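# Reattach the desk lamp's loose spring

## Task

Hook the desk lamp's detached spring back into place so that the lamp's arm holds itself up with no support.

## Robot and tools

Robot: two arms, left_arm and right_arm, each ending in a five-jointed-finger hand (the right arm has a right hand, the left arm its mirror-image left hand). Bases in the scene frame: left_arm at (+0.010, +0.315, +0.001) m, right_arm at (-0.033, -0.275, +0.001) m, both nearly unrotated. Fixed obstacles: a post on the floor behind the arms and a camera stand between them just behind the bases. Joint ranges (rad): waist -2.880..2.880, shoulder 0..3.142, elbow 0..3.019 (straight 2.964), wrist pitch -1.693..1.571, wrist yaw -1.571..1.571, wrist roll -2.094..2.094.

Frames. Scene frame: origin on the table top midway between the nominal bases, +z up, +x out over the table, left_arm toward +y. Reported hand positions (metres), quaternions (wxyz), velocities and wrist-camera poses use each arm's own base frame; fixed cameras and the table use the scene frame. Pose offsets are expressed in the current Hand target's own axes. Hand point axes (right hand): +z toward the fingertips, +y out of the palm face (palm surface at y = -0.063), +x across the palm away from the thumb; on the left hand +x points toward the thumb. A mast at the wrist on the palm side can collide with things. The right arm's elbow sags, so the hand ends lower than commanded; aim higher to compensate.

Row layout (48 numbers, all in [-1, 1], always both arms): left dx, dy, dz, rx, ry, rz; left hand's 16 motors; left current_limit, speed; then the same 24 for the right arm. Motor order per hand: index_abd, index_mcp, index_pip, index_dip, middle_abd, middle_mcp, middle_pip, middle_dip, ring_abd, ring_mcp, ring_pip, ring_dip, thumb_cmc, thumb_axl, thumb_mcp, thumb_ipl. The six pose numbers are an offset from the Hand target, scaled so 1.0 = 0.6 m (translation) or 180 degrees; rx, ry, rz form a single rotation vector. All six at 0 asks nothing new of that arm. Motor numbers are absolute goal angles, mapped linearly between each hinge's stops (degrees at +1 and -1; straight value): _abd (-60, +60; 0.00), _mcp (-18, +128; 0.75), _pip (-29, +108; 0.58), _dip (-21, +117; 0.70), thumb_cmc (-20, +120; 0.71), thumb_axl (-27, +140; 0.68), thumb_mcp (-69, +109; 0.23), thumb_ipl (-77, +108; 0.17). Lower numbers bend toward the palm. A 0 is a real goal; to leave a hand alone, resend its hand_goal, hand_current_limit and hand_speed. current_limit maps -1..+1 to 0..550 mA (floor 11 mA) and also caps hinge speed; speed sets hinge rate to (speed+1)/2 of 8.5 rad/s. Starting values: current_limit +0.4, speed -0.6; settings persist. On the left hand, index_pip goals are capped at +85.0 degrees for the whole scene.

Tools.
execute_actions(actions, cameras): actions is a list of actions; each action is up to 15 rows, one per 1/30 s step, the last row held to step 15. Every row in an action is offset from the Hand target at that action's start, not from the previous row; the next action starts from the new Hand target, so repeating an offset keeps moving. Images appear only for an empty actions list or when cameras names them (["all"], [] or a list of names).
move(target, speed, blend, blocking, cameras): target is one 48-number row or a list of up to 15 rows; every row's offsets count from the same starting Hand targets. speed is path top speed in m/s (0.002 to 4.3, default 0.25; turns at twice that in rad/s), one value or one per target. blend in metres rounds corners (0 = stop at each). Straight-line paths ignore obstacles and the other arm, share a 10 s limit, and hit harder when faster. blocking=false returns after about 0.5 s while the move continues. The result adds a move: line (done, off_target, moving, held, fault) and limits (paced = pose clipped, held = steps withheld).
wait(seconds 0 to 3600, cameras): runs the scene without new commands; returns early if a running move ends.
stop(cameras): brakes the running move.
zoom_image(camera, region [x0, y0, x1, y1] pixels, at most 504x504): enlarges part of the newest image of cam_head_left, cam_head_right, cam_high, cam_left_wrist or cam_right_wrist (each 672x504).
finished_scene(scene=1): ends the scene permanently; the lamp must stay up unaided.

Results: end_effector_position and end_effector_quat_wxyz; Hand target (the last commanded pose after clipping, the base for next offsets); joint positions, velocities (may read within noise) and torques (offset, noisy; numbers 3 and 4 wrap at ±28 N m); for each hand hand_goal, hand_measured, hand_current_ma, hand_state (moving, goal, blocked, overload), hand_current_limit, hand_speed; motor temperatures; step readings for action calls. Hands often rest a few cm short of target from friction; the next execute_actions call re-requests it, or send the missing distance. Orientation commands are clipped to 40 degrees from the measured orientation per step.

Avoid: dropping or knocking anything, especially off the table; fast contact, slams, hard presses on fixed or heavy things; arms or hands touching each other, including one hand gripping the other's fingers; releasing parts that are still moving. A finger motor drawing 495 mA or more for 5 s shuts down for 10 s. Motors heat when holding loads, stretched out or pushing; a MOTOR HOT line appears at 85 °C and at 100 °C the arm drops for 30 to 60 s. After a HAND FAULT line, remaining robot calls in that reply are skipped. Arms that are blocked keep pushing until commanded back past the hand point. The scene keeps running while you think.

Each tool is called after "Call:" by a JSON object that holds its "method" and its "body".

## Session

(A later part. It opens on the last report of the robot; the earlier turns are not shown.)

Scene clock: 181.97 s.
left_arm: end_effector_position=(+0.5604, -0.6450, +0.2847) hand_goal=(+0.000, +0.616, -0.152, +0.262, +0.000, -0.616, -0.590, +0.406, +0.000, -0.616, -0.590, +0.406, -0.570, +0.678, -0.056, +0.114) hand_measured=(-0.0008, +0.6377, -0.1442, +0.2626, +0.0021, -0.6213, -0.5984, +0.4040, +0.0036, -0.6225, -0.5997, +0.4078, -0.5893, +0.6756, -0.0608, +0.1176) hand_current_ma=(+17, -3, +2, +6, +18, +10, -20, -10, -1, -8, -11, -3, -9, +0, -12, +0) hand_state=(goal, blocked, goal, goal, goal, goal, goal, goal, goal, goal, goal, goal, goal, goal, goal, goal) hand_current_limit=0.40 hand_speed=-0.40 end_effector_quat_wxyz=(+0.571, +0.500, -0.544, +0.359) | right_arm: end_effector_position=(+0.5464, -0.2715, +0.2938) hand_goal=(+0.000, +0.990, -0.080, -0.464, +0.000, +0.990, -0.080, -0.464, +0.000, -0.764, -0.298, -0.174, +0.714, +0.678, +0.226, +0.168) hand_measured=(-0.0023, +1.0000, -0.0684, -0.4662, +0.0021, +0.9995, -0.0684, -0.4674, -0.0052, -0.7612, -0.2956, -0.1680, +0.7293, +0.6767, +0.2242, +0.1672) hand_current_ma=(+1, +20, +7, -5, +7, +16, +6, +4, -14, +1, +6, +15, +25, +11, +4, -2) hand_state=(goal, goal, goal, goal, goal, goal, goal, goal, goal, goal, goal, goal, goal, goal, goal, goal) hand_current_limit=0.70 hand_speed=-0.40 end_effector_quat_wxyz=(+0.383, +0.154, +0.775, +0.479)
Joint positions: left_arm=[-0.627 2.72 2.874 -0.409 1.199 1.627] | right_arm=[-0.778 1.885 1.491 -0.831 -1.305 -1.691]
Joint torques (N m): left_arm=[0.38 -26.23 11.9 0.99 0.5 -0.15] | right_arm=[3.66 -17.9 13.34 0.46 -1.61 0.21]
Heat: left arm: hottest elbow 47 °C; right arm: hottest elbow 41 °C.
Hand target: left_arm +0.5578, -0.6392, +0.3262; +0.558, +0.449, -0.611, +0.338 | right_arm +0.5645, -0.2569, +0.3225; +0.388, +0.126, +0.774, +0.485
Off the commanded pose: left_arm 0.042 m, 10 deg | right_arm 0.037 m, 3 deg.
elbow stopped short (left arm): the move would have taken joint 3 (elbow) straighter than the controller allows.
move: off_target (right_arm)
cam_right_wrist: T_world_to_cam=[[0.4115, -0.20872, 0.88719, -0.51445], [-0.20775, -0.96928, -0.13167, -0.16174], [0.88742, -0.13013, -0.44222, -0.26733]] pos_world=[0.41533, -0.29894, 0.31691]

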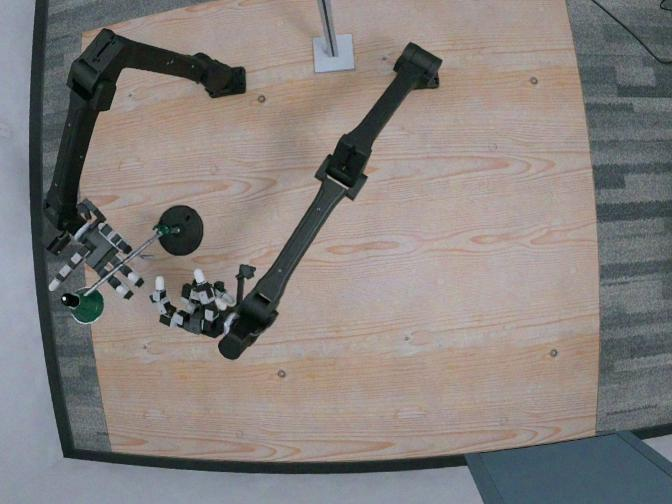

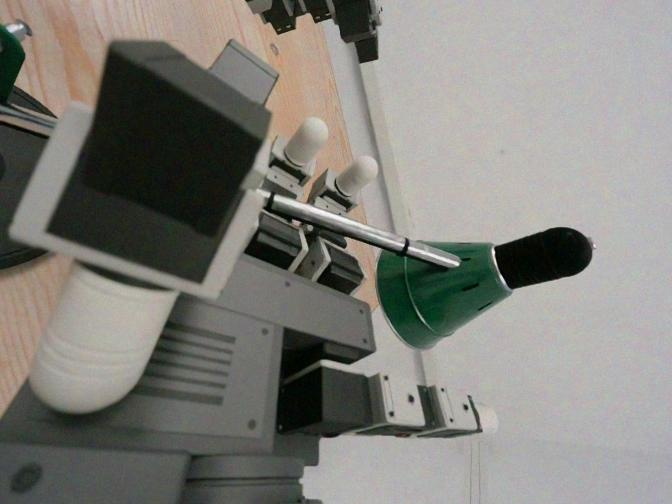

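Call:
{"method": "move", "body": {"target": [[0,0,0,0,0,0,0,0.616,-0.153,0.261,0,-0.616,-0.591,0.406,0,-0.616,-0.591,0.406,-0.571,0.678,-0.056,0.1135,0.4,-0.4,0.103,0.0555,-0.0498,0,-0.0223,-0.0832,0,0.99,-0.08,-0.464,0,0.99,-0.08,-0.464,0,-0.765,-0.299,-0.174,0.714,0.678,0.226,0.168,0.7,-0.4],[0,0,0,0,0,0,0,0.616,-0.153,0.261,0,-0.616,-0.591,0.406,0,-0.616,-0.591,0.406,-0.571,0.678,-0.056,0.1135,0.4,-0.4,0.2092,0.1042,-0.0577,0,-0.0446,-0.1664,0,0.99,-0.08,-0.464,0,0.99,-0.08,-0.464,0,-0.765,-0.299,-0.174,0.714,0.678,0.226,0.168,0.7,-0.4]], "speed": 0.07, "blend": [0.02,0], "cameras": ["cam_high","cam_right_wrist","cam_head_right"]}}

Call:
{"method": "zoom_image", "body": {"camera": "cam_high", "region": [40, 170, 240, 290]}}

Scene clock: 188.83 s.
left_arm: end_effector_position=(+0.5604, -0.6450, +0.2847) hand_goal=(+0.000, +0.616, -0.152, +0.262, +0.000, -0.616, -0.590, +0.406, +0.000, -0.616, -0.590, +0.406, -0.570, +0.678, -0.056, +0.114) hand_measured=(+0.0007, +0.6377, -0.1442, +0.2626, +0.0021, -0.6213, -0.5997, +0.4040, +0.0036, -0.6225, -0.5997, +0.4078, -0.5893, +0.6746, -0.0618, +0.1176) hand_current_ma=(+3, -12, -3, +12, -7, +1, -6, -12, +2, -1, -7, -4, -12, -13, -13, +0) hand_state=(goal, blocked, goal, goal, goal, goal, goal, goal, goal, goal, goal, goal, goal, goal, goal, goal) hand_current_limit=0.40 hand_speed=-0.40 end_effector_quat_wxyz=(+0.571, +0.500, -0.544, +0.359) | right_arm: end_effector_position=(+0.4540, -0.1850, +0.3188) hand_goal=(+0.000, +0.990, -0.080, -0.464, +0.000, +0.990, -0.080, -0.464, +0.000, -0.764, -0.298, -0.174, +0.714, +0.678, +0.226, +0.168) hand_measured=(-0.0023, +0.9995, -0.0684, -0.4649, +0.0021, +1.0000, -0.0710, -0.4674, -0.0066, -0.7612, -0.2956, -0.1680, +0.7280, +0.6767, +0.2242, +0.1672) hand_current_ma=(+3, +6, -6, -3, -2, +14, +7, +1, +5, -2, +4, +1, +8, +6, +4, -16) hand_state=(goal, goal, goal, goal, goal, goal, goal, goal, goal, goal, goal, goal, goal, goal, goal, goal) hand_current_limit=0.70 hand_speed=-0.40 end_effector_quat_wxyz=(+0.554, -0.046, +0.756, +0.346)
Joint positions: left_arm=[-0.627 2.72 2.874 -0.409 1.199 1.627] | right_arm=[-0.781 1.572 1.094 -0.243 -1.346 -1.782]
Joint torques (N m): left_arm=[0.5 -26.29 11.88 0.98 0.48 -0.14] | right_arm=[0.79 -14.21 6.23 1.62 -1.49 0.19]
Heat: left arm: hottest elbow 48 °C; right arm: hottest elbow 41 °C.
Hand target: left_arm +0.5578, -0.6392, +0.3262; +0.558, +0.449, -0.611, +0.338 | right_arm +0.4444, -0.1766, +0.3235; +0.552, -0.045, +0.751, +0.359
Off the commanded pose: left_arm 0.042 m, 10 deg | right_arm 0.014 m, 2 deg.
elbow stopped short (left arm): the move would have taken joint 3 (elbow) straighter than the controller allows.
move: off_target (right_arm)
cam_right_wrist: T_world_to_cam=[[-0.00864, 0.18547, 0.98261, -0.24736], [-0.18013, -0.96686, 0.18091, -0.20554], [0.9836, -0.17544, 0.04176, -0.3694]] pos_world=[0.32418, -0.21766, 0.29567]
Images, in order (width x height): cam_head_right 672x504, cam_high 672x504, cam_right_wrist 672x504.

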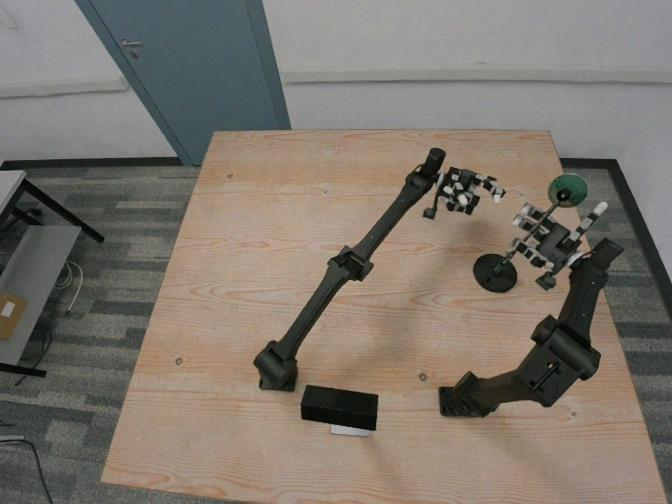

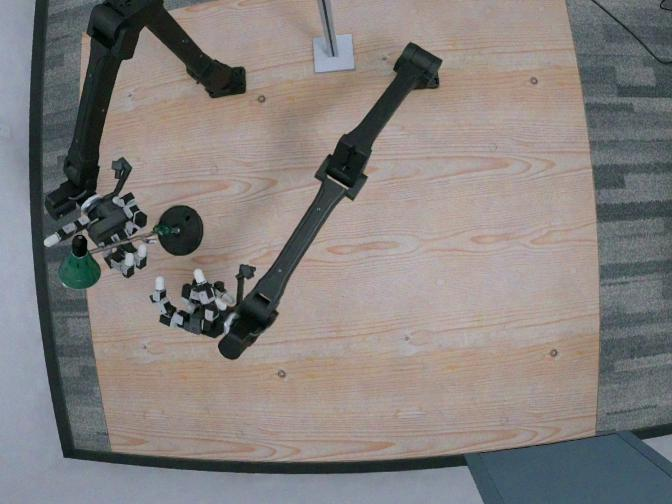

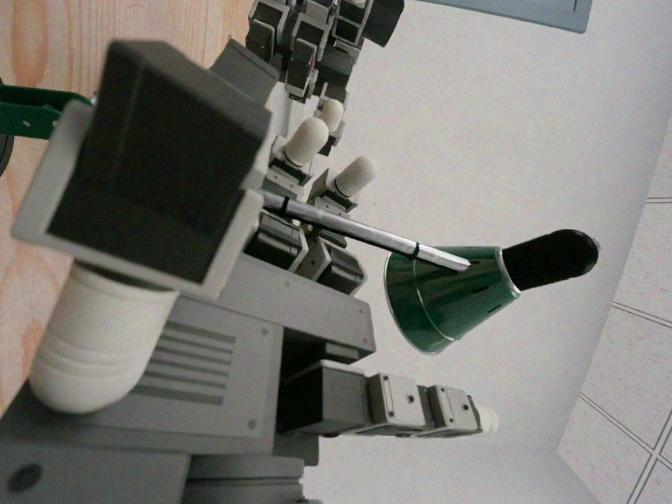

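Scaled by 2.520 from the camera's image (finer frame: 960x720).

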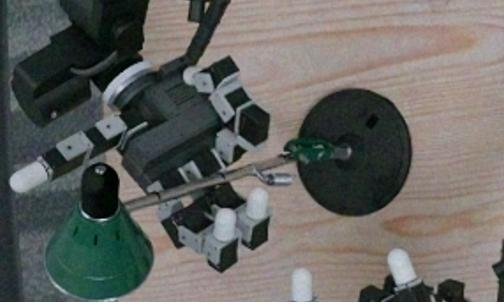

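Call:
{"method": "move", "body": {"target": [-0.169,-0.0802,0.1455,0.2874,0.0357,-0.0148,0,0.342,-0.153,0.261,0,-0.616,-0.591,0.406,0,-0.616,-0.591,0.406,-0.571,0.678,0.0,0.2216,0.4,-0.4,0,0,0,0,0,0,0,0.99,-0.08,-0.464,0,0.99,-0.08,-0.464,0,-0.765,-0.299,-0.174,0.714,0.678,0.226,0.168,0.7,-0.4], "speed": 0.15, "cameras": ["cam_left_wrist","cam_high"]}}

Scene clock: 194.60 s.
left_arm: end_effector_position=(+0.5715, -0.7190, +0.1888) hand_goal=(+0.000, +0.342, -0.152, +0.262, +0.000, -0.616, -0.590, +0.406, +0.000, -0.616, -0.590, +0.406, -0.570, +0.678, +0.000, +0.222) hand_measured=(-0.0008, +0.3446, -0.1442, +0.2626, +0.0021, -0.6213, -0.5997, +0.4040, +0.0036, -0.6225, -0.5997, +0.4078, -0.5893, +0.6746, -0.0084, +0.2177) hand_current_ma=(+9, -6, +0, +5, +1, +1, -3, -13, -6, +4, -15, +3, -20, -16, -17, +4) hand_state=(goal, goal, goal, goal, goal, goal, goal, goal, goal, goal, goal, goal, goal, goal, goal, goal) hand_current_limit=0.40 hand_speed=-0.40 end_effector_quat_wxyz=(+0.338, +0.650, -0.368, +0.572) | right_arm: end_effector_position=(+0.4541, -0.1850, +0.3188) hand_goal=(+0.000, +0.990, -0.080, -0.464, +0.000, +0.990, -0.080, -0.464, +0.000, -0.764, -0.298, -0.174, +0.714, +0.678, +0.226, +0.168) hand_measured=(-0.0023, +0.9995, -0.0684, -0.4662, +0.0007, +0.9995, -0.0710, -0.4674, -0.0066, -0.7612, -0.2968, -0.1668, +0.7280, +0.6767, +0.2242, +0.1681) hand_current_ma=(+15, +10, +9, -8, +0, +18, -6, +6, +0, +3, +7, +7, +10, +1, -6, -1) hand_state=(goal, goal, goal, goal, goal, goal, goal, goal, goal, goal, goal, goal, goal, goal, goal, goal) hand_current_limit=0.70 hand_speed=-0.40 end_effector_quat_wxyz=(+0.554, -0.046, +0.756, +0.346)
Joint positions: left_arm=[-0.755 2.373 1.966 0.285 0.292 1.586] | right_arm=[-0.781 1.572 1.094 -0.243 -1.346 -1.782]
Joint torques (N m): left_arm=[-0.5 -24 7.21 2.91 0.03 -0.43] | right_arm=[0.73 -14.15 6.43 1.35 -1.49 0.21]
Heat: left arm: hottest elbow 47 °C; right arm: hottest elbow 40 °C.
Hand target: left_arm +0.5670, -0.7194, +0.2089; +0.346, +0.642, -0.361, +0.582 | right_arm +0.4448, -0.1768, +0.3233; +0.552, -0.045, +0.752, +0.359
Off the commanded pose: left_arm 0.021 m, 2 deg | right_arm 0.014 m, 2 deg.
move: off_target (left_arm)
cam_left_wrist: T_world_to_cam=[[0.4712, 0.37153, -0.79996, 0.11617], [0.18091, 0.84697, 0.49992, 0.37005], [0.86328, -0.38028, 0.33188, -0.69989]] pos_world=[0.48251, -0.62274, 0.14022]
Images, in order (width x height): cam_high 672x504, cam_left_wrist 672x504.

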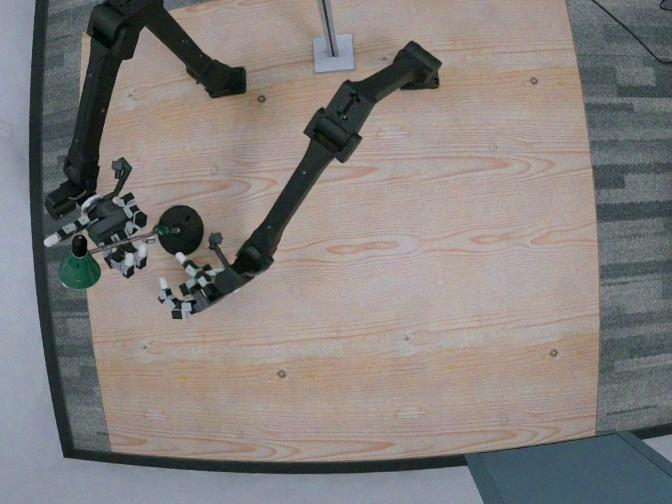

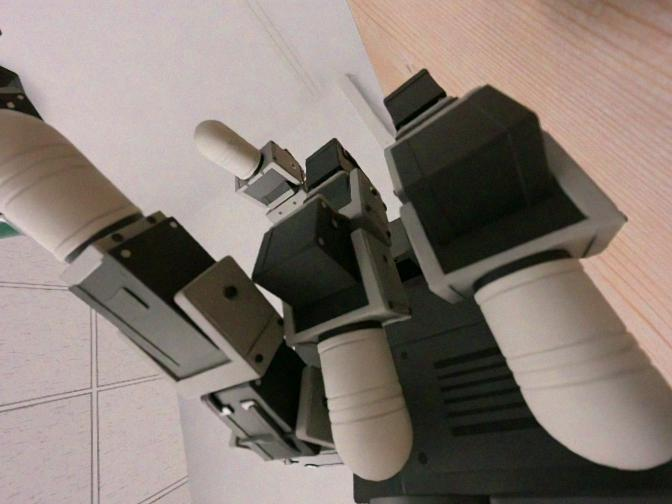

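Call:
{"method": "zoom_image", "body": {"camera": "cam_high", "region": [110, 190, 250, 330]}}

Call:
{"method": "zoom_image", "body": {"camera": "cam_left_wrist", "region": [0, 0, 300, 300]}}

Scaled by 3.600 from the camera's image (finer frame: 960x720).

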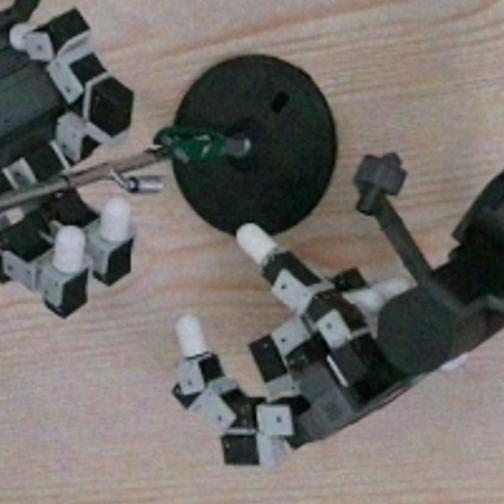

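Scaled by 1.680 from the camera's image (finer frame: 960x720).

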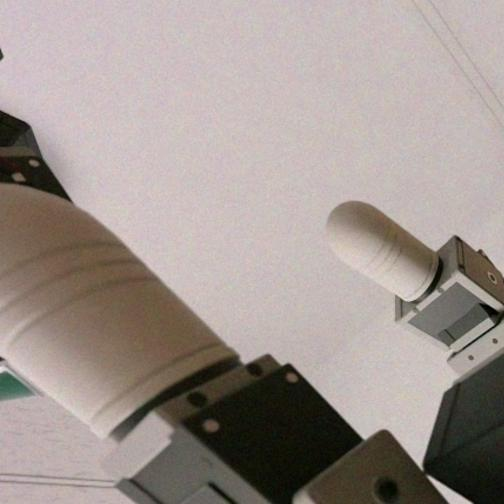

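Call:
{"method": "move", "body": {"target": [-0.01,0.0857,0.003,0,0,0,0,0.342,-0.153,0.261,0,-0.616,-0.591,0.406,0,-0.616,-0.591,0.406,-0.571,0.678,0.0,0.2216,0.4,-0.4,0,0,0,0,0,0,0,0.99,-0.08,-0.464,0,0.99,-0.08,-0.464,0,-0.765,-0.299,-0.174,0.714,0.678,0.226,0.168,0.7,-0.4], "speed": 0.06, "cameras": ["cam_left_wrist","cam_high"]}}

Call:
{"method": "zoom_image", "body": {"camera": "cam_high", "region": [110, 190, 250, 330]}}

Scene clock: 197.80 s.
left_arm: end_effector_position=(+0.5261, -0.7478, +0.1827) hand_goal=(+0.000, +0.342, -0.152, +0.262, +0.000, -0.616, -0.590, +0.406, +0.000, -0.616, -0.590, +0.406, -0.570, +0.678, +0.000, +0.222) hand_measured=(-0.0008, +0.3459, -0.1442, +0.2626, +0.0021, -0.6213, -0.5997, +0.4040, +0.0021, -0.6213, -0.5984, +0.4078, -0.5893, +0.6746, -0.0084, +0.2167) hand_current_ma=(-2, -10, -12, +13, +5, -3, -15, -8, -12, -3, -12, -3, -18, -6, -34, -5) hand_state=(goal, goal, goal, goal, goal, goal, goal, goal, goal, goal, goal, goal, goal, goal, goal, goal) hand_current_limit=0.40 hand_speed=-0.40 end_effector_quat_wxyz=(+0.338, +0.650, -0.369, +0.572) | right_arm: end_effector_position=(+0.4541, -0.1850, +0.3188) hand_goal=(+0.000, +0.990, -0.080, -0.464, +0.000, +0.990, -0.080, -0.464, +0.000, -0.764, -0.298, -0.174, +0.714, +0.678, +0.226, +0.168) hand_measured=(-0.0037, +0.9995, -0.0684, -0.4662, +0.0021, +1.0000, -0.0710, -0.4674, -0.0052, -0.7612, -0.2968, -0.1668, +0.7280, +0.6767, +0.2242, +0.1681) hand_current_ma=(+2, +11, +17, -15, +4, +11, -12, +8, +5, -20, +11, -2, +22, +10, -9, -9) hand_state=(goal, goal, goal, goal, goal, goal, goal, goal, goal, goal, goal, goal, goal, goal, goal, goal) hand_current_limit=0.70 hand_speed=-0.40 end_effector_quat_wxyz=(+0.554, -0.046, +0.756, +0.346)
Joint positions: left_arm=[-0.823 2.349 1.904 0.324 0.226 1.58] | right_arm=[-0.781 1.572 1.094 -0.243 -1.346 -1.782]
Joint torques (N m): left_arm=[-0.26 -24 6.87 2.93 0.04 -0.44] | right_arm=[0.79 -14.15 6.39 1.31 -1.49 0.21]
Heat: left arm: hottest elbow 47 °C; right arm: hottest elbow 40 °C.
Hand target: left_arm +0.5229, -0.7463, +0.2040; +0.346, +0.642, -0.361, +0.582 | right_arm +0.4448, -0.1768, +0.3233; +0.552, -0.045, +0.752, +0.359
Off the commanded pose: left_arm 0.022 m, 2 deg | right_arm 0.013 m, 2 deg.
move: off_target (left_arm)
cam_left_wrist: T_world_to_cam=[[0.47293, 0.37196, -0.79874, 0.14257], [0.1825, 0.84551, 0.5018, 0.40344], [0.86199, -0.38309, 0.33198, -0.67109]] pos_world=[0.43742, -0.65123, 0.13422]
Images, in order (width x height): cam_high 672x504, cam_left_wrist 672x504.

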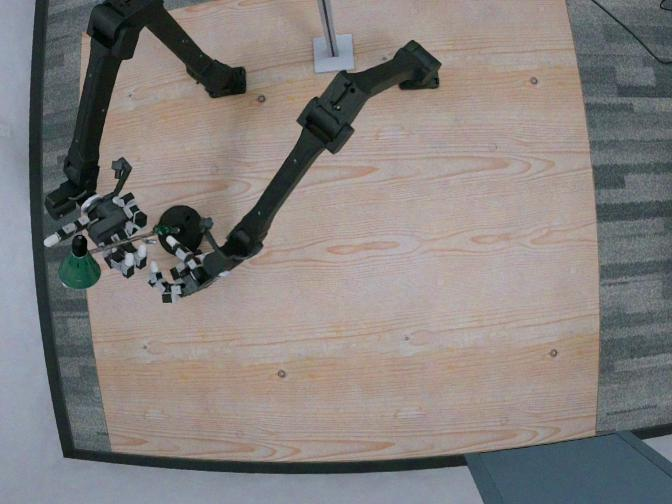

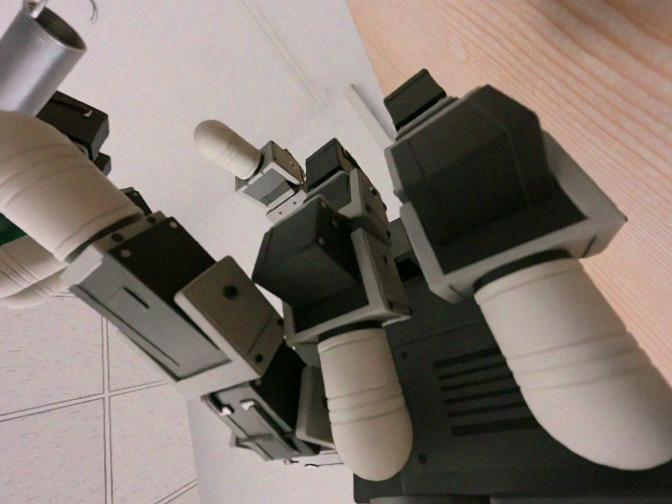

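Scaled by 3.600 from the camera's image (finer frame: 960x720).

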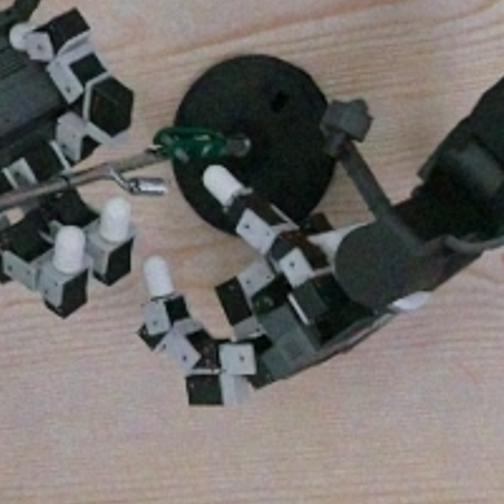

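Call:
{"method": "zoom_image", "body": {"camera": "cam_left_wrist", "region": [0, 0, 160, 160]}}

Scaled by 3.150 from the camera's image (finer frame: 960x720).

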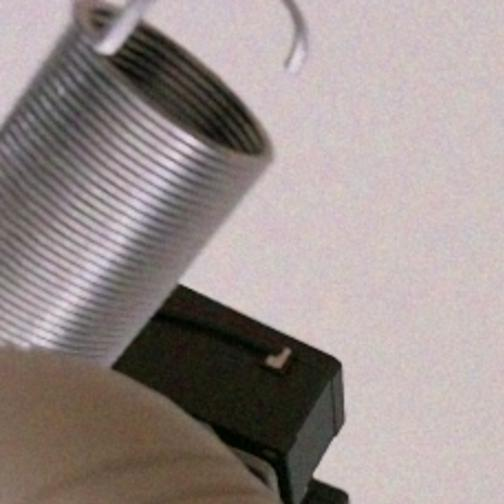

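Call:
{"method": "execute_actions", "body": {"actions": [], "cameras": ["cam_high", "cam_left_wrist"]}}

Scene clock: 201.33 s.
left_arm: end_effector_position=(+0.5261, -0.7478, +0.1827) hand_goal=(+0.000, +0.342, -0.152, +0.262, +0.000, -0.616, -0.590, +0.406, +0.000, -0.616, -0.590, +0.406, -0.570, +0.678, +0.000, +0.222) hand_measured=(-0.0008, +0.3446, -0.1454, +0.2626, +0.0021, -0.6213, -0.5997, +0.4040, +0.0021, -0.6225, -0.5997, +0.4078, -0.5893, +0.6756, -0.0084, +0.2167) hand_current_ma=(+15, -9, +8, +10, +2, +3, -12, -17, -9, -12, -5, +2, -15, -12, -15, -9) hand_state=(goal, goal, goal, goal, goal, goal, goal, goal, goal, goal, goal, goal, goal, goal, goal, goal) hand_current_limit=0.40 hand_speed=-0.40 end_effector_quat_wxyz=(+0.338, +0.650, -0.369, +0.572) | right_arm: end_effector_position=(+0.4541, -0.1850, +0.3188) hand_goal=(+0.000, +0.990, -0.080, -0.464, +0.000, +0.990, -0.080, -0.464, +0.000, -0.764, -0.298, -0.174, +0.714, +0.678, +0.226, +0.168) hand_measured=(-0.0023, +0.9995, -0.0697, -0.4649, +0.0007, +0.9995, -0.0710, -0.4662, -0.0052, -0.7600, -0.2956, -0.1680, +0.7280, +0.6767, +0.2242, +0.1681) hand_current_ma=(+11, +18, +3, +7, -2, +17, -1, +13, +9, -1, +15, +3, +8, +10, +1, +0) hand_state=(goal, goal, goal, goal, goal, goal, goal, goal, goal, goal, goal, goal, goal, goal, goal, goal) hand_current_limit=0.70 hand_speed=-0.40 end_effector_quat_wxyz=(+0.554, -0.046, +0.756, +0.346)
Joint positions: left_arm=[-0.823 2.349 1.904 0.324 0.226 1.58] | right_arm=[-0.781 1.572 1.094 -0.243 -1.346 -1.782]
Joint velocities: within noise
Joint torques (N m): left_arm=[-0.21 -23.94 7.04 2.95 0.03 -0.43] | right_arm=[0.79 -14.21 6.45 1.32 -1.49 0.21]
Motor temperatures (°C): left_arm=[31 45 46 30 30 32] | right_arm=[31 34 39 32 40 33]
Heat: left arm: hottest elbow 46 °C; right arm: hottest wrist yaw 40 °C.
Hand target: left_arm +0.5229, -0.7463, +0.2041; +0.346, +0.642, -0.361, +0.582 | right_arm +0.4448, -0.1768, +0.3233; +0.552, -0.045, +0.752, +0.359
Off the commanded pose: left_arm 0.022 m, 2 deg | right_arm 0.013 m, 2 deg.
camera_calibration:
cam_left_wrist: T_world_to_cam=[[0.47293, 0.37196, -0.79874, 0.14257], [0.1825, 0.84551, 0.5018, 0.40344], [0.86199, -0.38309, 0.33198, -0.67109]] pos_world=[0.43742, -0.65123, 0.13422]
Images, in order (width x height): cam_high 672x504, cam_left_wrist 672x504.

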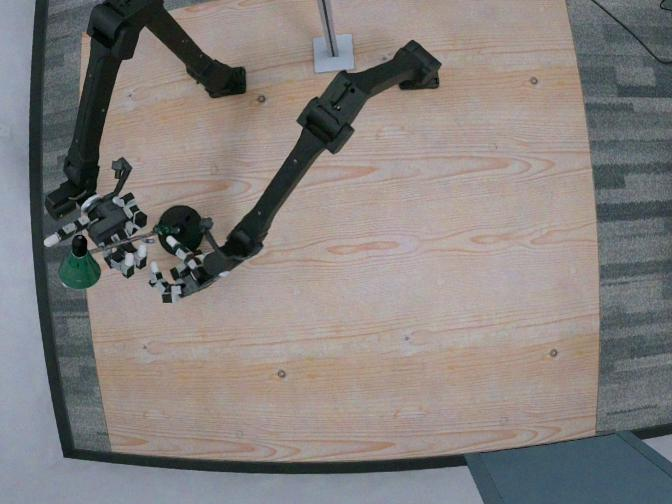

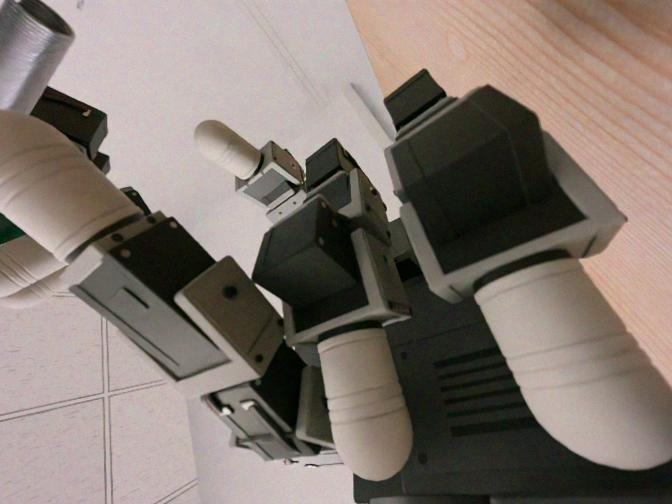

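Call:
{"method": "zoom_image", "body": {"camera": "cam_left_wrist", "region": [0, 0, 300, 320]}}

Call:
{"method": "zoom_image", "body": {"camera": "cam_high", "region": [110, 190, 250, 320]}}

Scaled by 1.575 from the camera's image (finer frame: 960x720).

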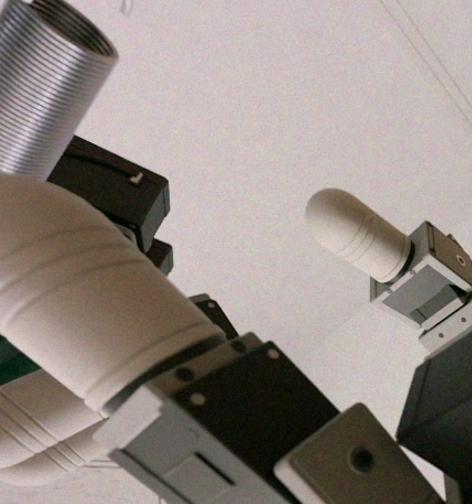

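Scaled by 3.600 from the camera's image (finer frame: 960x720).

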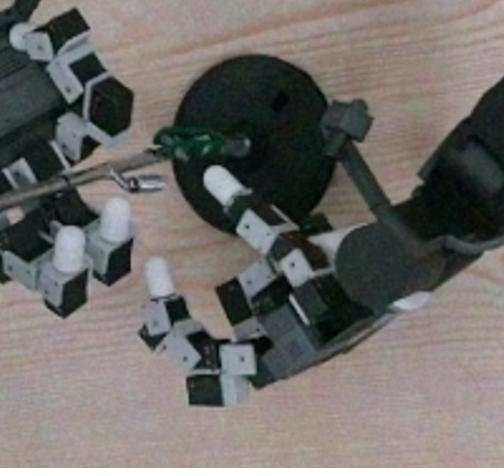

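Call:
{"method": "move", "body": {"target": [0.03, 0.0348, -0.0011, 0, 0, 0, 0, 0.342, -0.153, 0.261, 0, -0.616, -0.591, 0.406, 0, -0.616, -0.591, 0.406, -0.571, 0.678, 0.0, 0.2216, 0.4, -0.4, 0, 0, 0, 0, 0, 0, 0, 0.99, -0.08, -0.464, 0, 0.99, -0.08, -0.464, 0, -0.765, -0.299, -0.174, 0.714, 0.678, 0.226, 0.168, 0.7, -0.4], "speed": 0.06, "cameras": ["cam_high", "cam_left_wrist"]}}

Scene clock: 206.23 s.
left_arm: end_effector_position=(+0.5102, -0.7580, +0.2132) hand_goal=(+0.000, +0.342, -0.152, +0.262, +0.000, -0.616, -0.590, +0.406, +0.000, -0.616, -0.590, +0.406, -0.570, +0.678, +0.000, +0.222) hand_measured=(-0.0008, +0.3446, -0.1454, +0.2626, +0.0021, -0.6213, -0.5997, +0.4040, +0.0021, -0.6225, -0.5997, +0.4078, -0.5893, +0.6756, -0.0084, +0.2177) hand_current_ma=(-8, -6, +3, +2, +5, +9, -15, -9, -7, -6, -7, -9, -2, -10, -6, -23) hand_state=(goal, goal, goal, goal, goal, goal, goal, goal, goal, goal, goal, goal, goal, goal, goal, goal) hand_current_limit=0.40 hand_speed=-0.40 end_effector_quat_wxyz=(+0.341, +0.640, -0.365, +0.583) | right_arm: end_effector_position=(+0.4541, -0.1850, +0.3188) hand_goal=(+0.000, +0.990, -0.080, -0.464, +0.000, +0.990, -0.080, -0.464, +0.000, -0.764, -0.298, -0.174, +0.714, +0.678, +0.226, +0.168) hand_measured=(-0.0037, +1.0000, -0.0697, -0.4662, +0.0021, +0.9995, -0.0710, -0.4662, -0.0052, -0.7612, -0.2956, -0.1680, +0.7267, +0.6777, +0.2232, +0.1672) hand_current_ma=(+4, +20, +23, -12, -5, +20, -3, +4, +5, -12, +5, -5, +19, +18, -6, +0) hand_state=(goal, goal, goal, goal, goal, goal, goal, goal, goal, goal, goal, goal, goal, goal, goal, goal) hand_current_limit=0.70 hand_speed=-0.40 end_effector_quat_wxyz=(+0.554, -0.046, +0.756, +0.346)
Joint positions: left_arm=[-0.849 2.311 1.899 0.324 0.199 1.577] | right_arm=[-0.781 1.572 1.094 -0.243 -1.346 -1.782]
Joint torques (N m): left_arm=[-0.26 -22.89 7.2 1.91 0.06 -0.42] | right_arm=[0.85 -14.15 6.43 1.33 -1.49 0.21]
Heat: left arm: hottest elbow 46 °C; right arm: hottest wrist yaw 40 °C.
Hand target: left_arm +0.5057, -0.7572, +0.2227; +0.346, +0.642, -0.361, +0.582 | right_arm +0.4448, -0.1768, +0.3233; +0.552, -0.045, +0.752, +0.359
Off the commanded pose: left_arm 0.010 m, 1 deg | right_arm 0.013 m, 2 deg.
move: done
cam_left_wrist: T_world_to_cam=[[0.48925, 0.35386, -0.79713, 0.15582], [0.17014, 0.85771, 0.48517, 0.41879], [0.85539, -0.37299, 0.35943, -0.66627]] pos_world=[0.42243, -0.66285, 0.1605]

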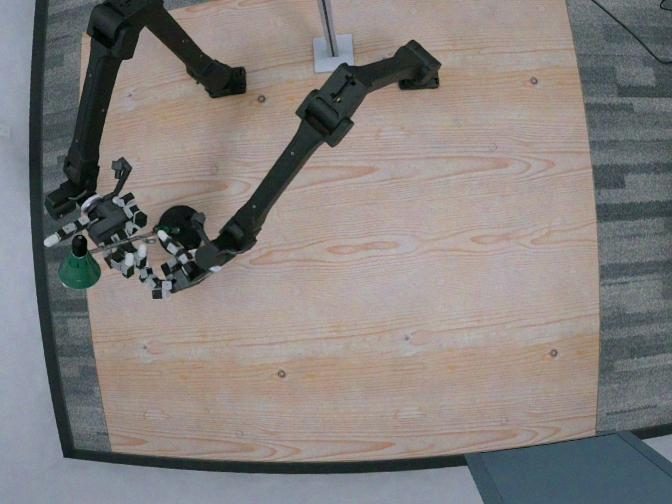

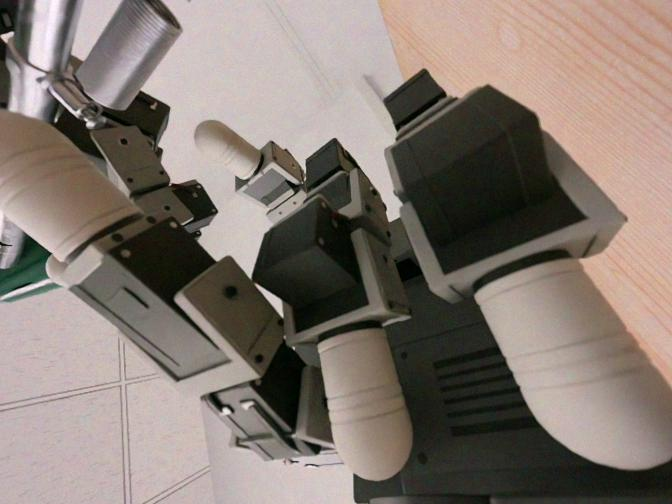

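Call:
{"method": "zoom_image", "body": {"camera": "cam_left_wrist", "region": [0, 0, 250, 260]}}

Call:
{"method": "zoom_image", "body": {"camera": "cam_high", "region": [110, 190, 250, 320]}}

Scaled by 1.938 from the camera's image (finer frame: 960x720).

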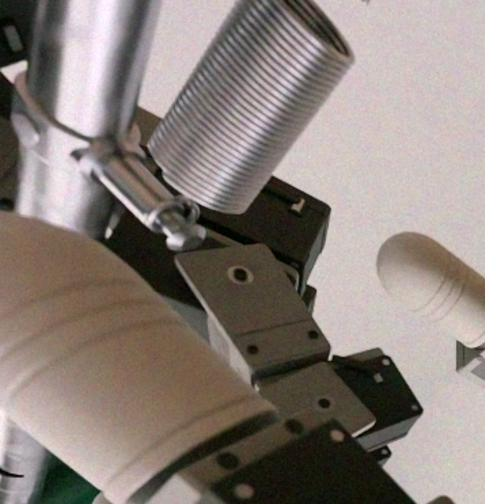

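Scaled by 3.600 from the camera's image (finer frame: 960x720).

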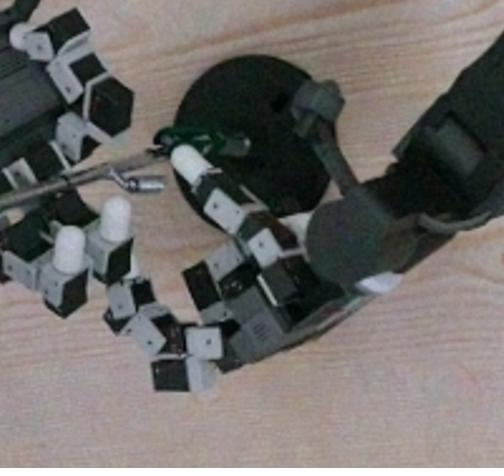

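Call:
{"method": "zoom_image", "body": {"camera": "cam_high", "region": [130, 215, 200, 275]}}

Call:
{"method": "zoom_image", "body": {"camera": "cam_left_wrist", "region": [0, 0, 200, 150]}}

Scaled by 7.200 from the camera's image (finer frame: 960x720).

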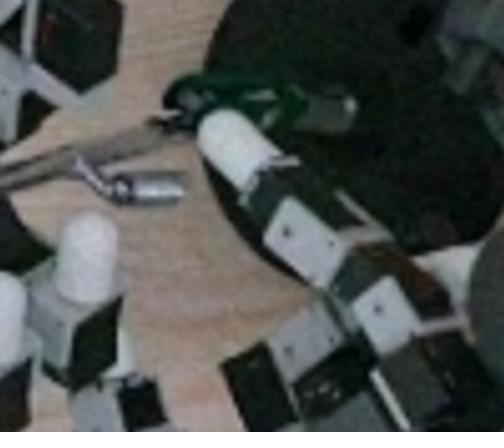

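Scaled by 2.520 from the camera's image (finer frame: 960x720).

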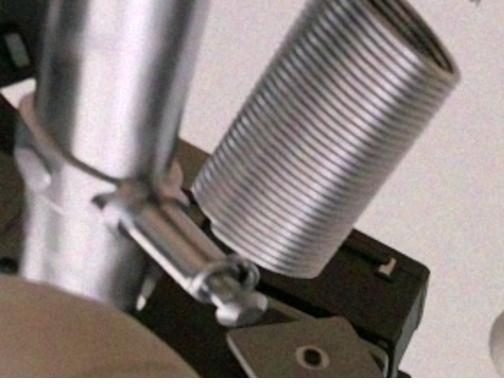

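Call:
{"method": "wait", "body": {"seconds": 0.1, "cameras": ["all"]}}

Scene clock: 212.37 s.
left_arm: end_effector_position=(+0.5102, -0.7580, +0.2132) hand_goal=(+0.000, +0.342, -0.152, +0.262, +0.000, -0.616, -0.590, +0.406, +0.000, -0.616, -0.590, +0.406, -0.570, +0.678, +0.000, +0.222) hand_measured=(+0.0007, +0.3446, -0.1454, +0.2626, +0.0021, -0.6213, -0.5997, +0.4040, +0.0021, -0.6225, -0.5997, +0.4078, -0.5893, +0.6746, -0.0084, +0.2177) hand_current_ma=(+11, -16, +0, +2, +4, +1, -15, -8, -12, -4, -12, -4, -12, -8, -17, -13) hand_state=(goal, goal, goal, goal, goal, goal, goal, goal, goal, goal, goal, goal, goal, goal, goal, goal) hand_current_limit=0.40 hand_speed=-0.40 end_effector_quat_wxyz=(+0.341, +0.640, -0.365, +0.583) | right_arm: end_effector_position=(+0.4541, -0.1850, +0.3188) hand_goal=(+0.000, +0.990, -0.080, -0.464, +0.000, +0.990, -0.080, -0.464, +0.000, -0.764, -0.298, -0.174, +0.714, +0.678, +0.226, +0.168) hand_measured=(-0.0037, +1.0000, -0.0697, -0.4662, +0.0021, +1.0000, -0.0697, -0.4662, -0.0066, -0.7624, -0.2968, -0.1680, +0.7280, +0.6767, +0.2242, +0.1672) hand_current_ma=(+8, +13, +2, +3, -8, +6, +7, +1, +12, -3, +18, +0, +17, +16, +2, -10) hand_state=(goal, goal, goal, goal, goal, goal, goal, goal, goal, goal, goal, goal, goal, goal, goal, goal) hand_current_limit=0.70 hand_speed=-0.40 end_effector_quat_wxyz=(+0.554, -0.046, +0.756, +0.346)
Joint positions: left_arm=[-0.849 2.311 1.899 0.324 0.199 1.577] | right_arm=[-0.781 1.572 1.094 -0.243 -1.346 -1.782]
Joint torques (N m): left_arm=[-0.38 -23.24 7.05 1.94 0 -0.42] | right_arm=[0.73 -14.21 6.41 1.36 -1.48 0.21]
Heat: left arm: hottest shoulder 45 °C; right arm: hottest wrist yaw 40 °C.
Hand target: left_arm +0.5057, -0.7572, +0.2227; +0.346, +0.642, -0.361, +0.582 | right_arm +0.4448, -0.1768, +0.3233; +0.552, -0.045, +0.752, +0.359
Off the commanded pose: left_arm 0.010 m, 1 deg | right_arm 0.013 m, 2 deg.
wait: 0.10 s; at rest from the start
cam_left_wrist: T_world_to_cam=[[0.48925, 0.35386, -0.79713, 0.15582], [0.17014, 0.85771, 0.48517, 0.41879], [0.85539, -0.37299, 0.35943, -0.66627]] pos_world=[0.42243, -0.66285, 0.1605]
cam_right_wrist: T_world_to_cam=[[-0.00848, 0.18513, 0.98268, -0.2475], [-0.18019, -0.96691, 0.1806, -0.20542], [0.98359, -0.17553, 0.04156, -0.36946]] pos_world=[0.32428, -0.21766, 0.29567]

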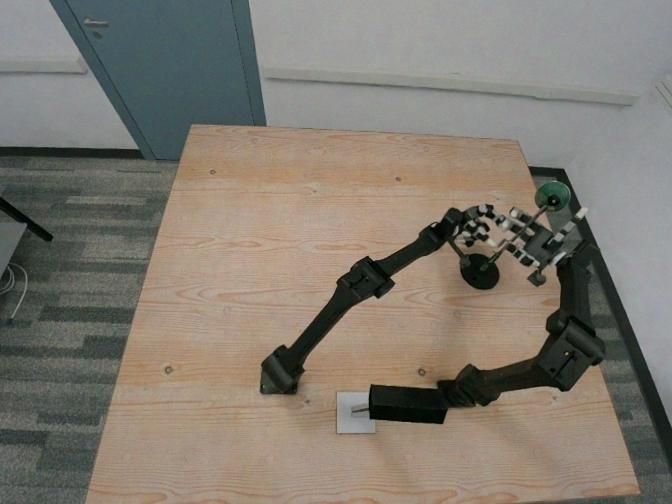

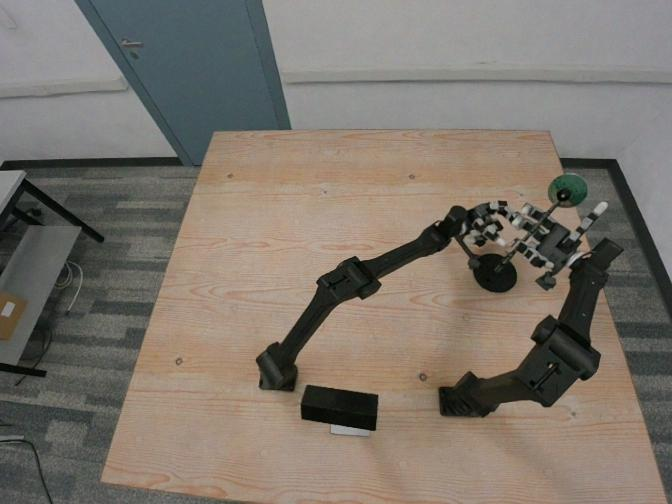

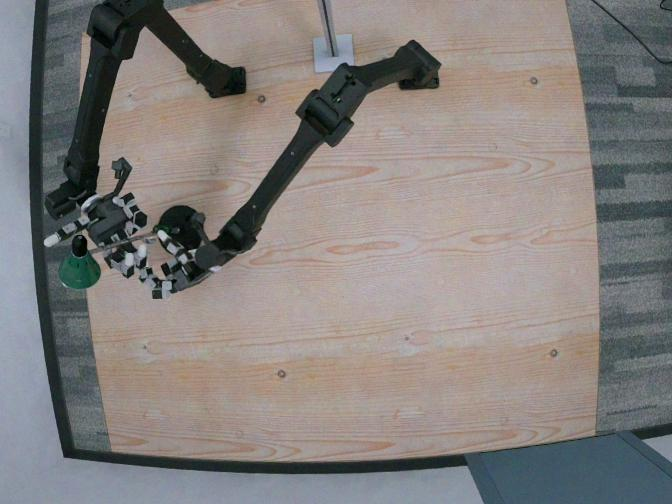

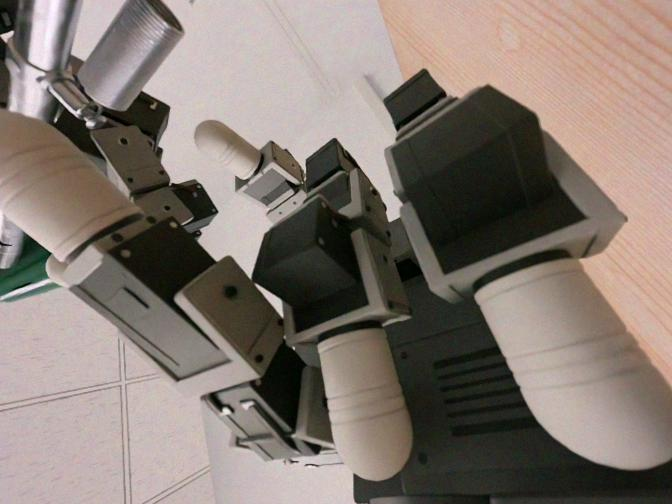

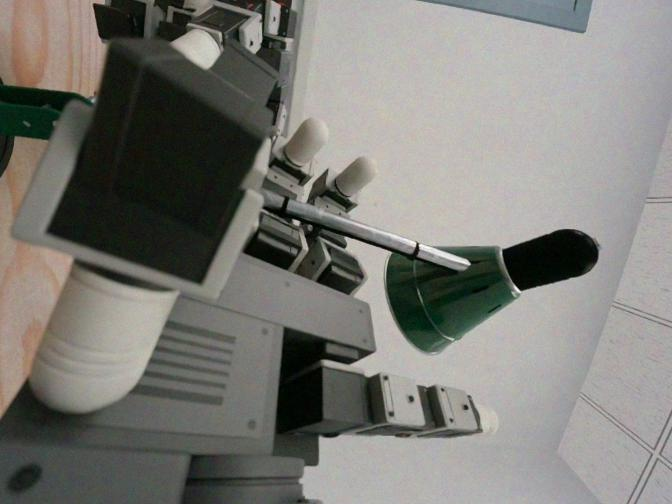

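Call:
{"method": "zoom_image", "body": {"camera": "cam_right_wrist", "region": [240, 90, 480, 290]}}

Call:
{"method": "zoom_image", "body": {"camera": "cam_high", "region": [70, 225, 170, 265]}}

Call:
{"method": "zoom_image", "body": {"camera": "cam_head_right", "region": [460, 190, 570, 300]}}

Call:
{"method": "zoom_image", "body": {"camera": "cam_head_left", "region": [440, 190, 550, 300]}}

Scaled by 2.100 from the camera's image (finer frame: 960x720).

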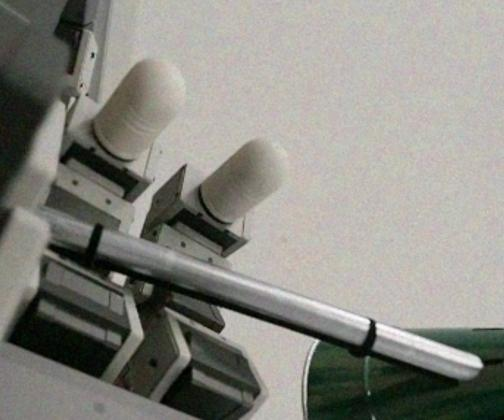

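Scaled by 5.040 from the camera's image (finer frame: 960x720).

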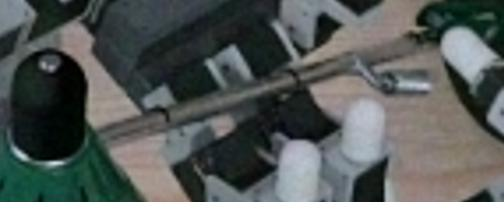

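Scaled by 4.582 from the camera's image (finer frame: 960x720).

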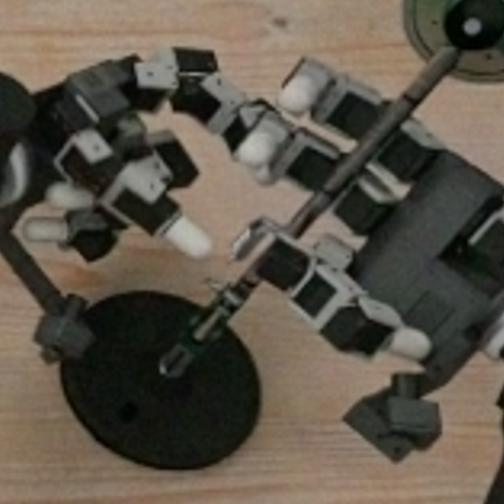

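Scaled by 4.582 from the camera's image (finer frame: 960x720).

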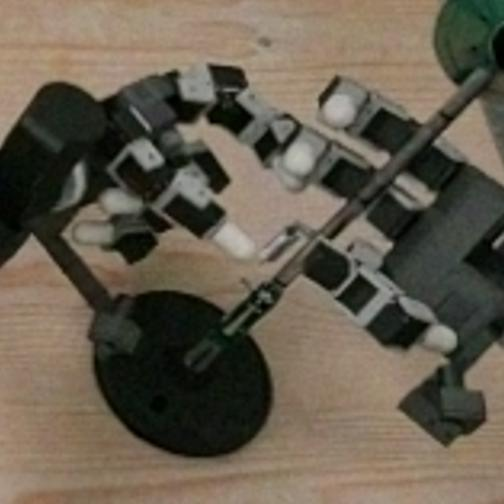

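Call:
{"method": "move", "body": {"target": [-0.023, 0.0135, 0.0139, 0, 0, 0, 0, 0.26, -0.328, 0.406, 0, -0.616, -0.591, 0.406, 0, -0.616, -0.591, 0.406, -0.571, 0.678, -0.236, 0.492, 0.4, -0.4, 0, 0, 0, 0, 0, 0, 0, 0.99, -0.08, -0.464, 0, 0.99, -0.08, -0.464, 0, -0.765, -0.299, -0.174, 0.714, 0.678, 0.226, 0.168, 0.7, -0.4], "speed": 0.06, "cameras": ["cam_high", "cam_left_wrist", "cam_head_right"]}}

Scene clock: 222.30 s.
left_arm: end_effector_position=(+0.5057, -0.7625, +0.2131) hand_goal=(+0.000, +0.260, -0.328, +0.406, +0.000, -0.616, -0.590, +0.406, +0.000, -0.616, -0.590, +0.406, -0.570, +0.678, -0.236, +0.492) hand_measured=(-0.0008, +0.2675, -0.3251, +0.4028, +0.0021, -0.6213, -0.5997, +0.4040, +0.0036, -0.6225, -0.5997, +0.4078, -0.5893, +0.6746, -0.2399, +0.4892) hand_current_ma=(+8, -1, -14, +8, +4, -3, -16, -3, -5, -6, -5, -2, +1, -6, -8, -5) hand_state=(goal, goal, goal, goal, goal, goal, goal, goal, goal, goal, goal, goal, goal, goal, goal, goal) hand_current_limit=0.40 hand_speed=-0.40 end_effector_quat_wxyz=(+0.340, +0.641, -0.364, +0.584) | right_arm: end_effector_position=(+0.4541, -0.1850, +0.3188) hand_goal=(+0.000, +0.990, -0.080, -0.464, +0.000, +0.990, -0.080, -0.464, +0.000, -0.764, -0.298, -0.174, +0.714, +0.678, +0.226, +0.168) hand_measured=(-0.0037, +1.0000, -0.0684, -0.4662, +0.0021, +1.0000, -0.0697, -0.4662, -0.0052, -0.7612, -0.2956, -0.1668, +0.7280, +0.6767, +0.2242, +0.1681) hand_current_ma=(+3, +24, +3, -3, +4, +8, +3, -1, +6, -10, +10, -4, +8, +7, +7, -2) hand_state=(goal, goal, goal, goal, goal, goal, goal, goal, goal, goal, goal, goal, goal, goal, goal, goal) hand_current_limit=0.70 hand_speed=-0.40 end_effector_quat_wxyz=(+0.554, -0.046, +0.756, +0.346)
Joint positions: left_arm=[-0.858 2.311 1.899 0.324 0.186 1.577] | right_arm=[-0.781 1.572 1.094 -0.243 -1.346 -1.782]
Joint torques (N m): left_arm=[-0.62 -20.84 8.25 2.55 0 -0.43] | right_arm=[0.79 -14.1 6.42 1.35 -1.49 0.21]
Heat: left arm: hottest shoulder 45 °C; right arm: hottest wrist yaw 40 °C.
Hand target: left_arm +0.5020, -0.7677, +0.2084; +0.346, +0.642, -0.361, +0.582 | right_arm +0.4448, -0.1768, +0.3233; +0.552, -0.045, +0.752, +0.359
Off the commanded pose: left_arm 0.008 m, 1 deg | right_arm 0.013 m, 2 deg.
move: done
cam_left_wrist: T_world_to_cam=[[0.48838, 0.35617, -0.79663, 0.16162], [0.16662, 0.85805, 0.48578, 0.42539], [0.85657, -0.36998, 0.35971, -0.66244]] pos_world=[0.41762, -0.66766, 0.1604]
Images, in order (width x height): cam_head_right 672x504, cam_high 672x504, cam_left_wrist 672x504.

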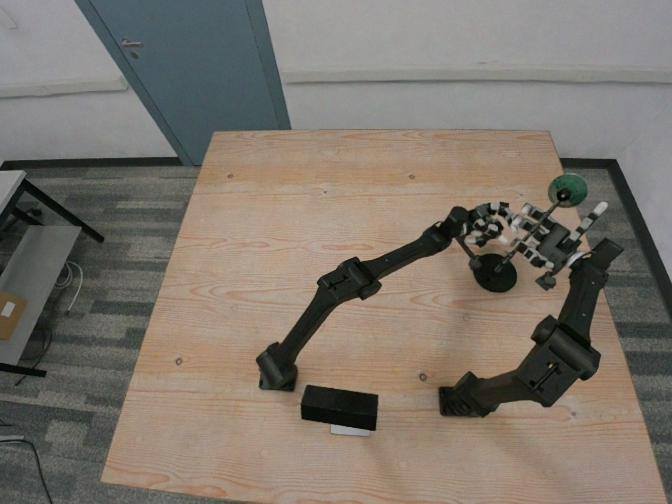

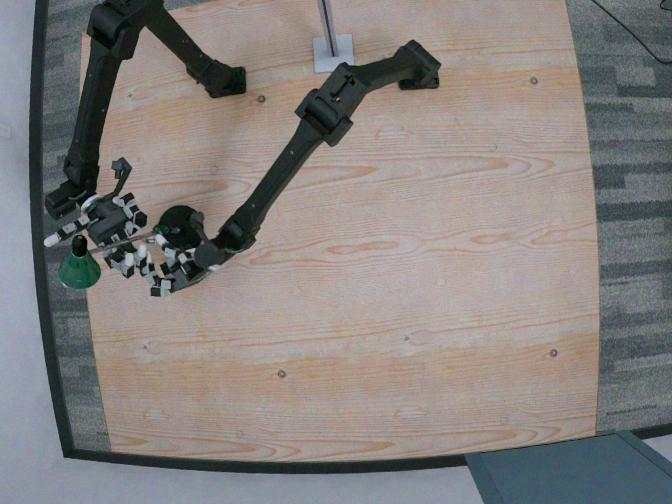

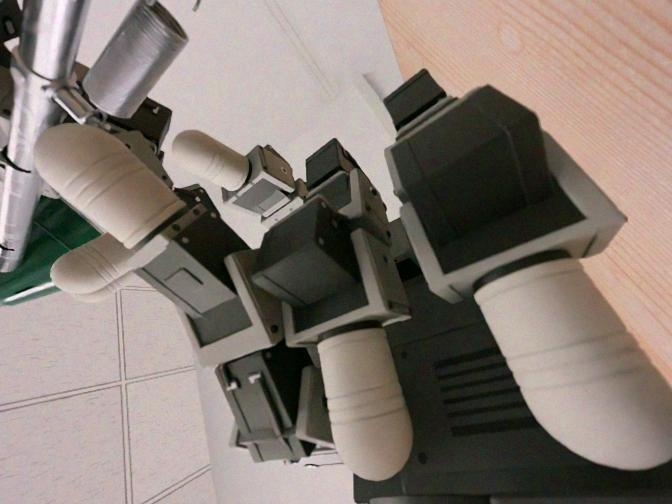

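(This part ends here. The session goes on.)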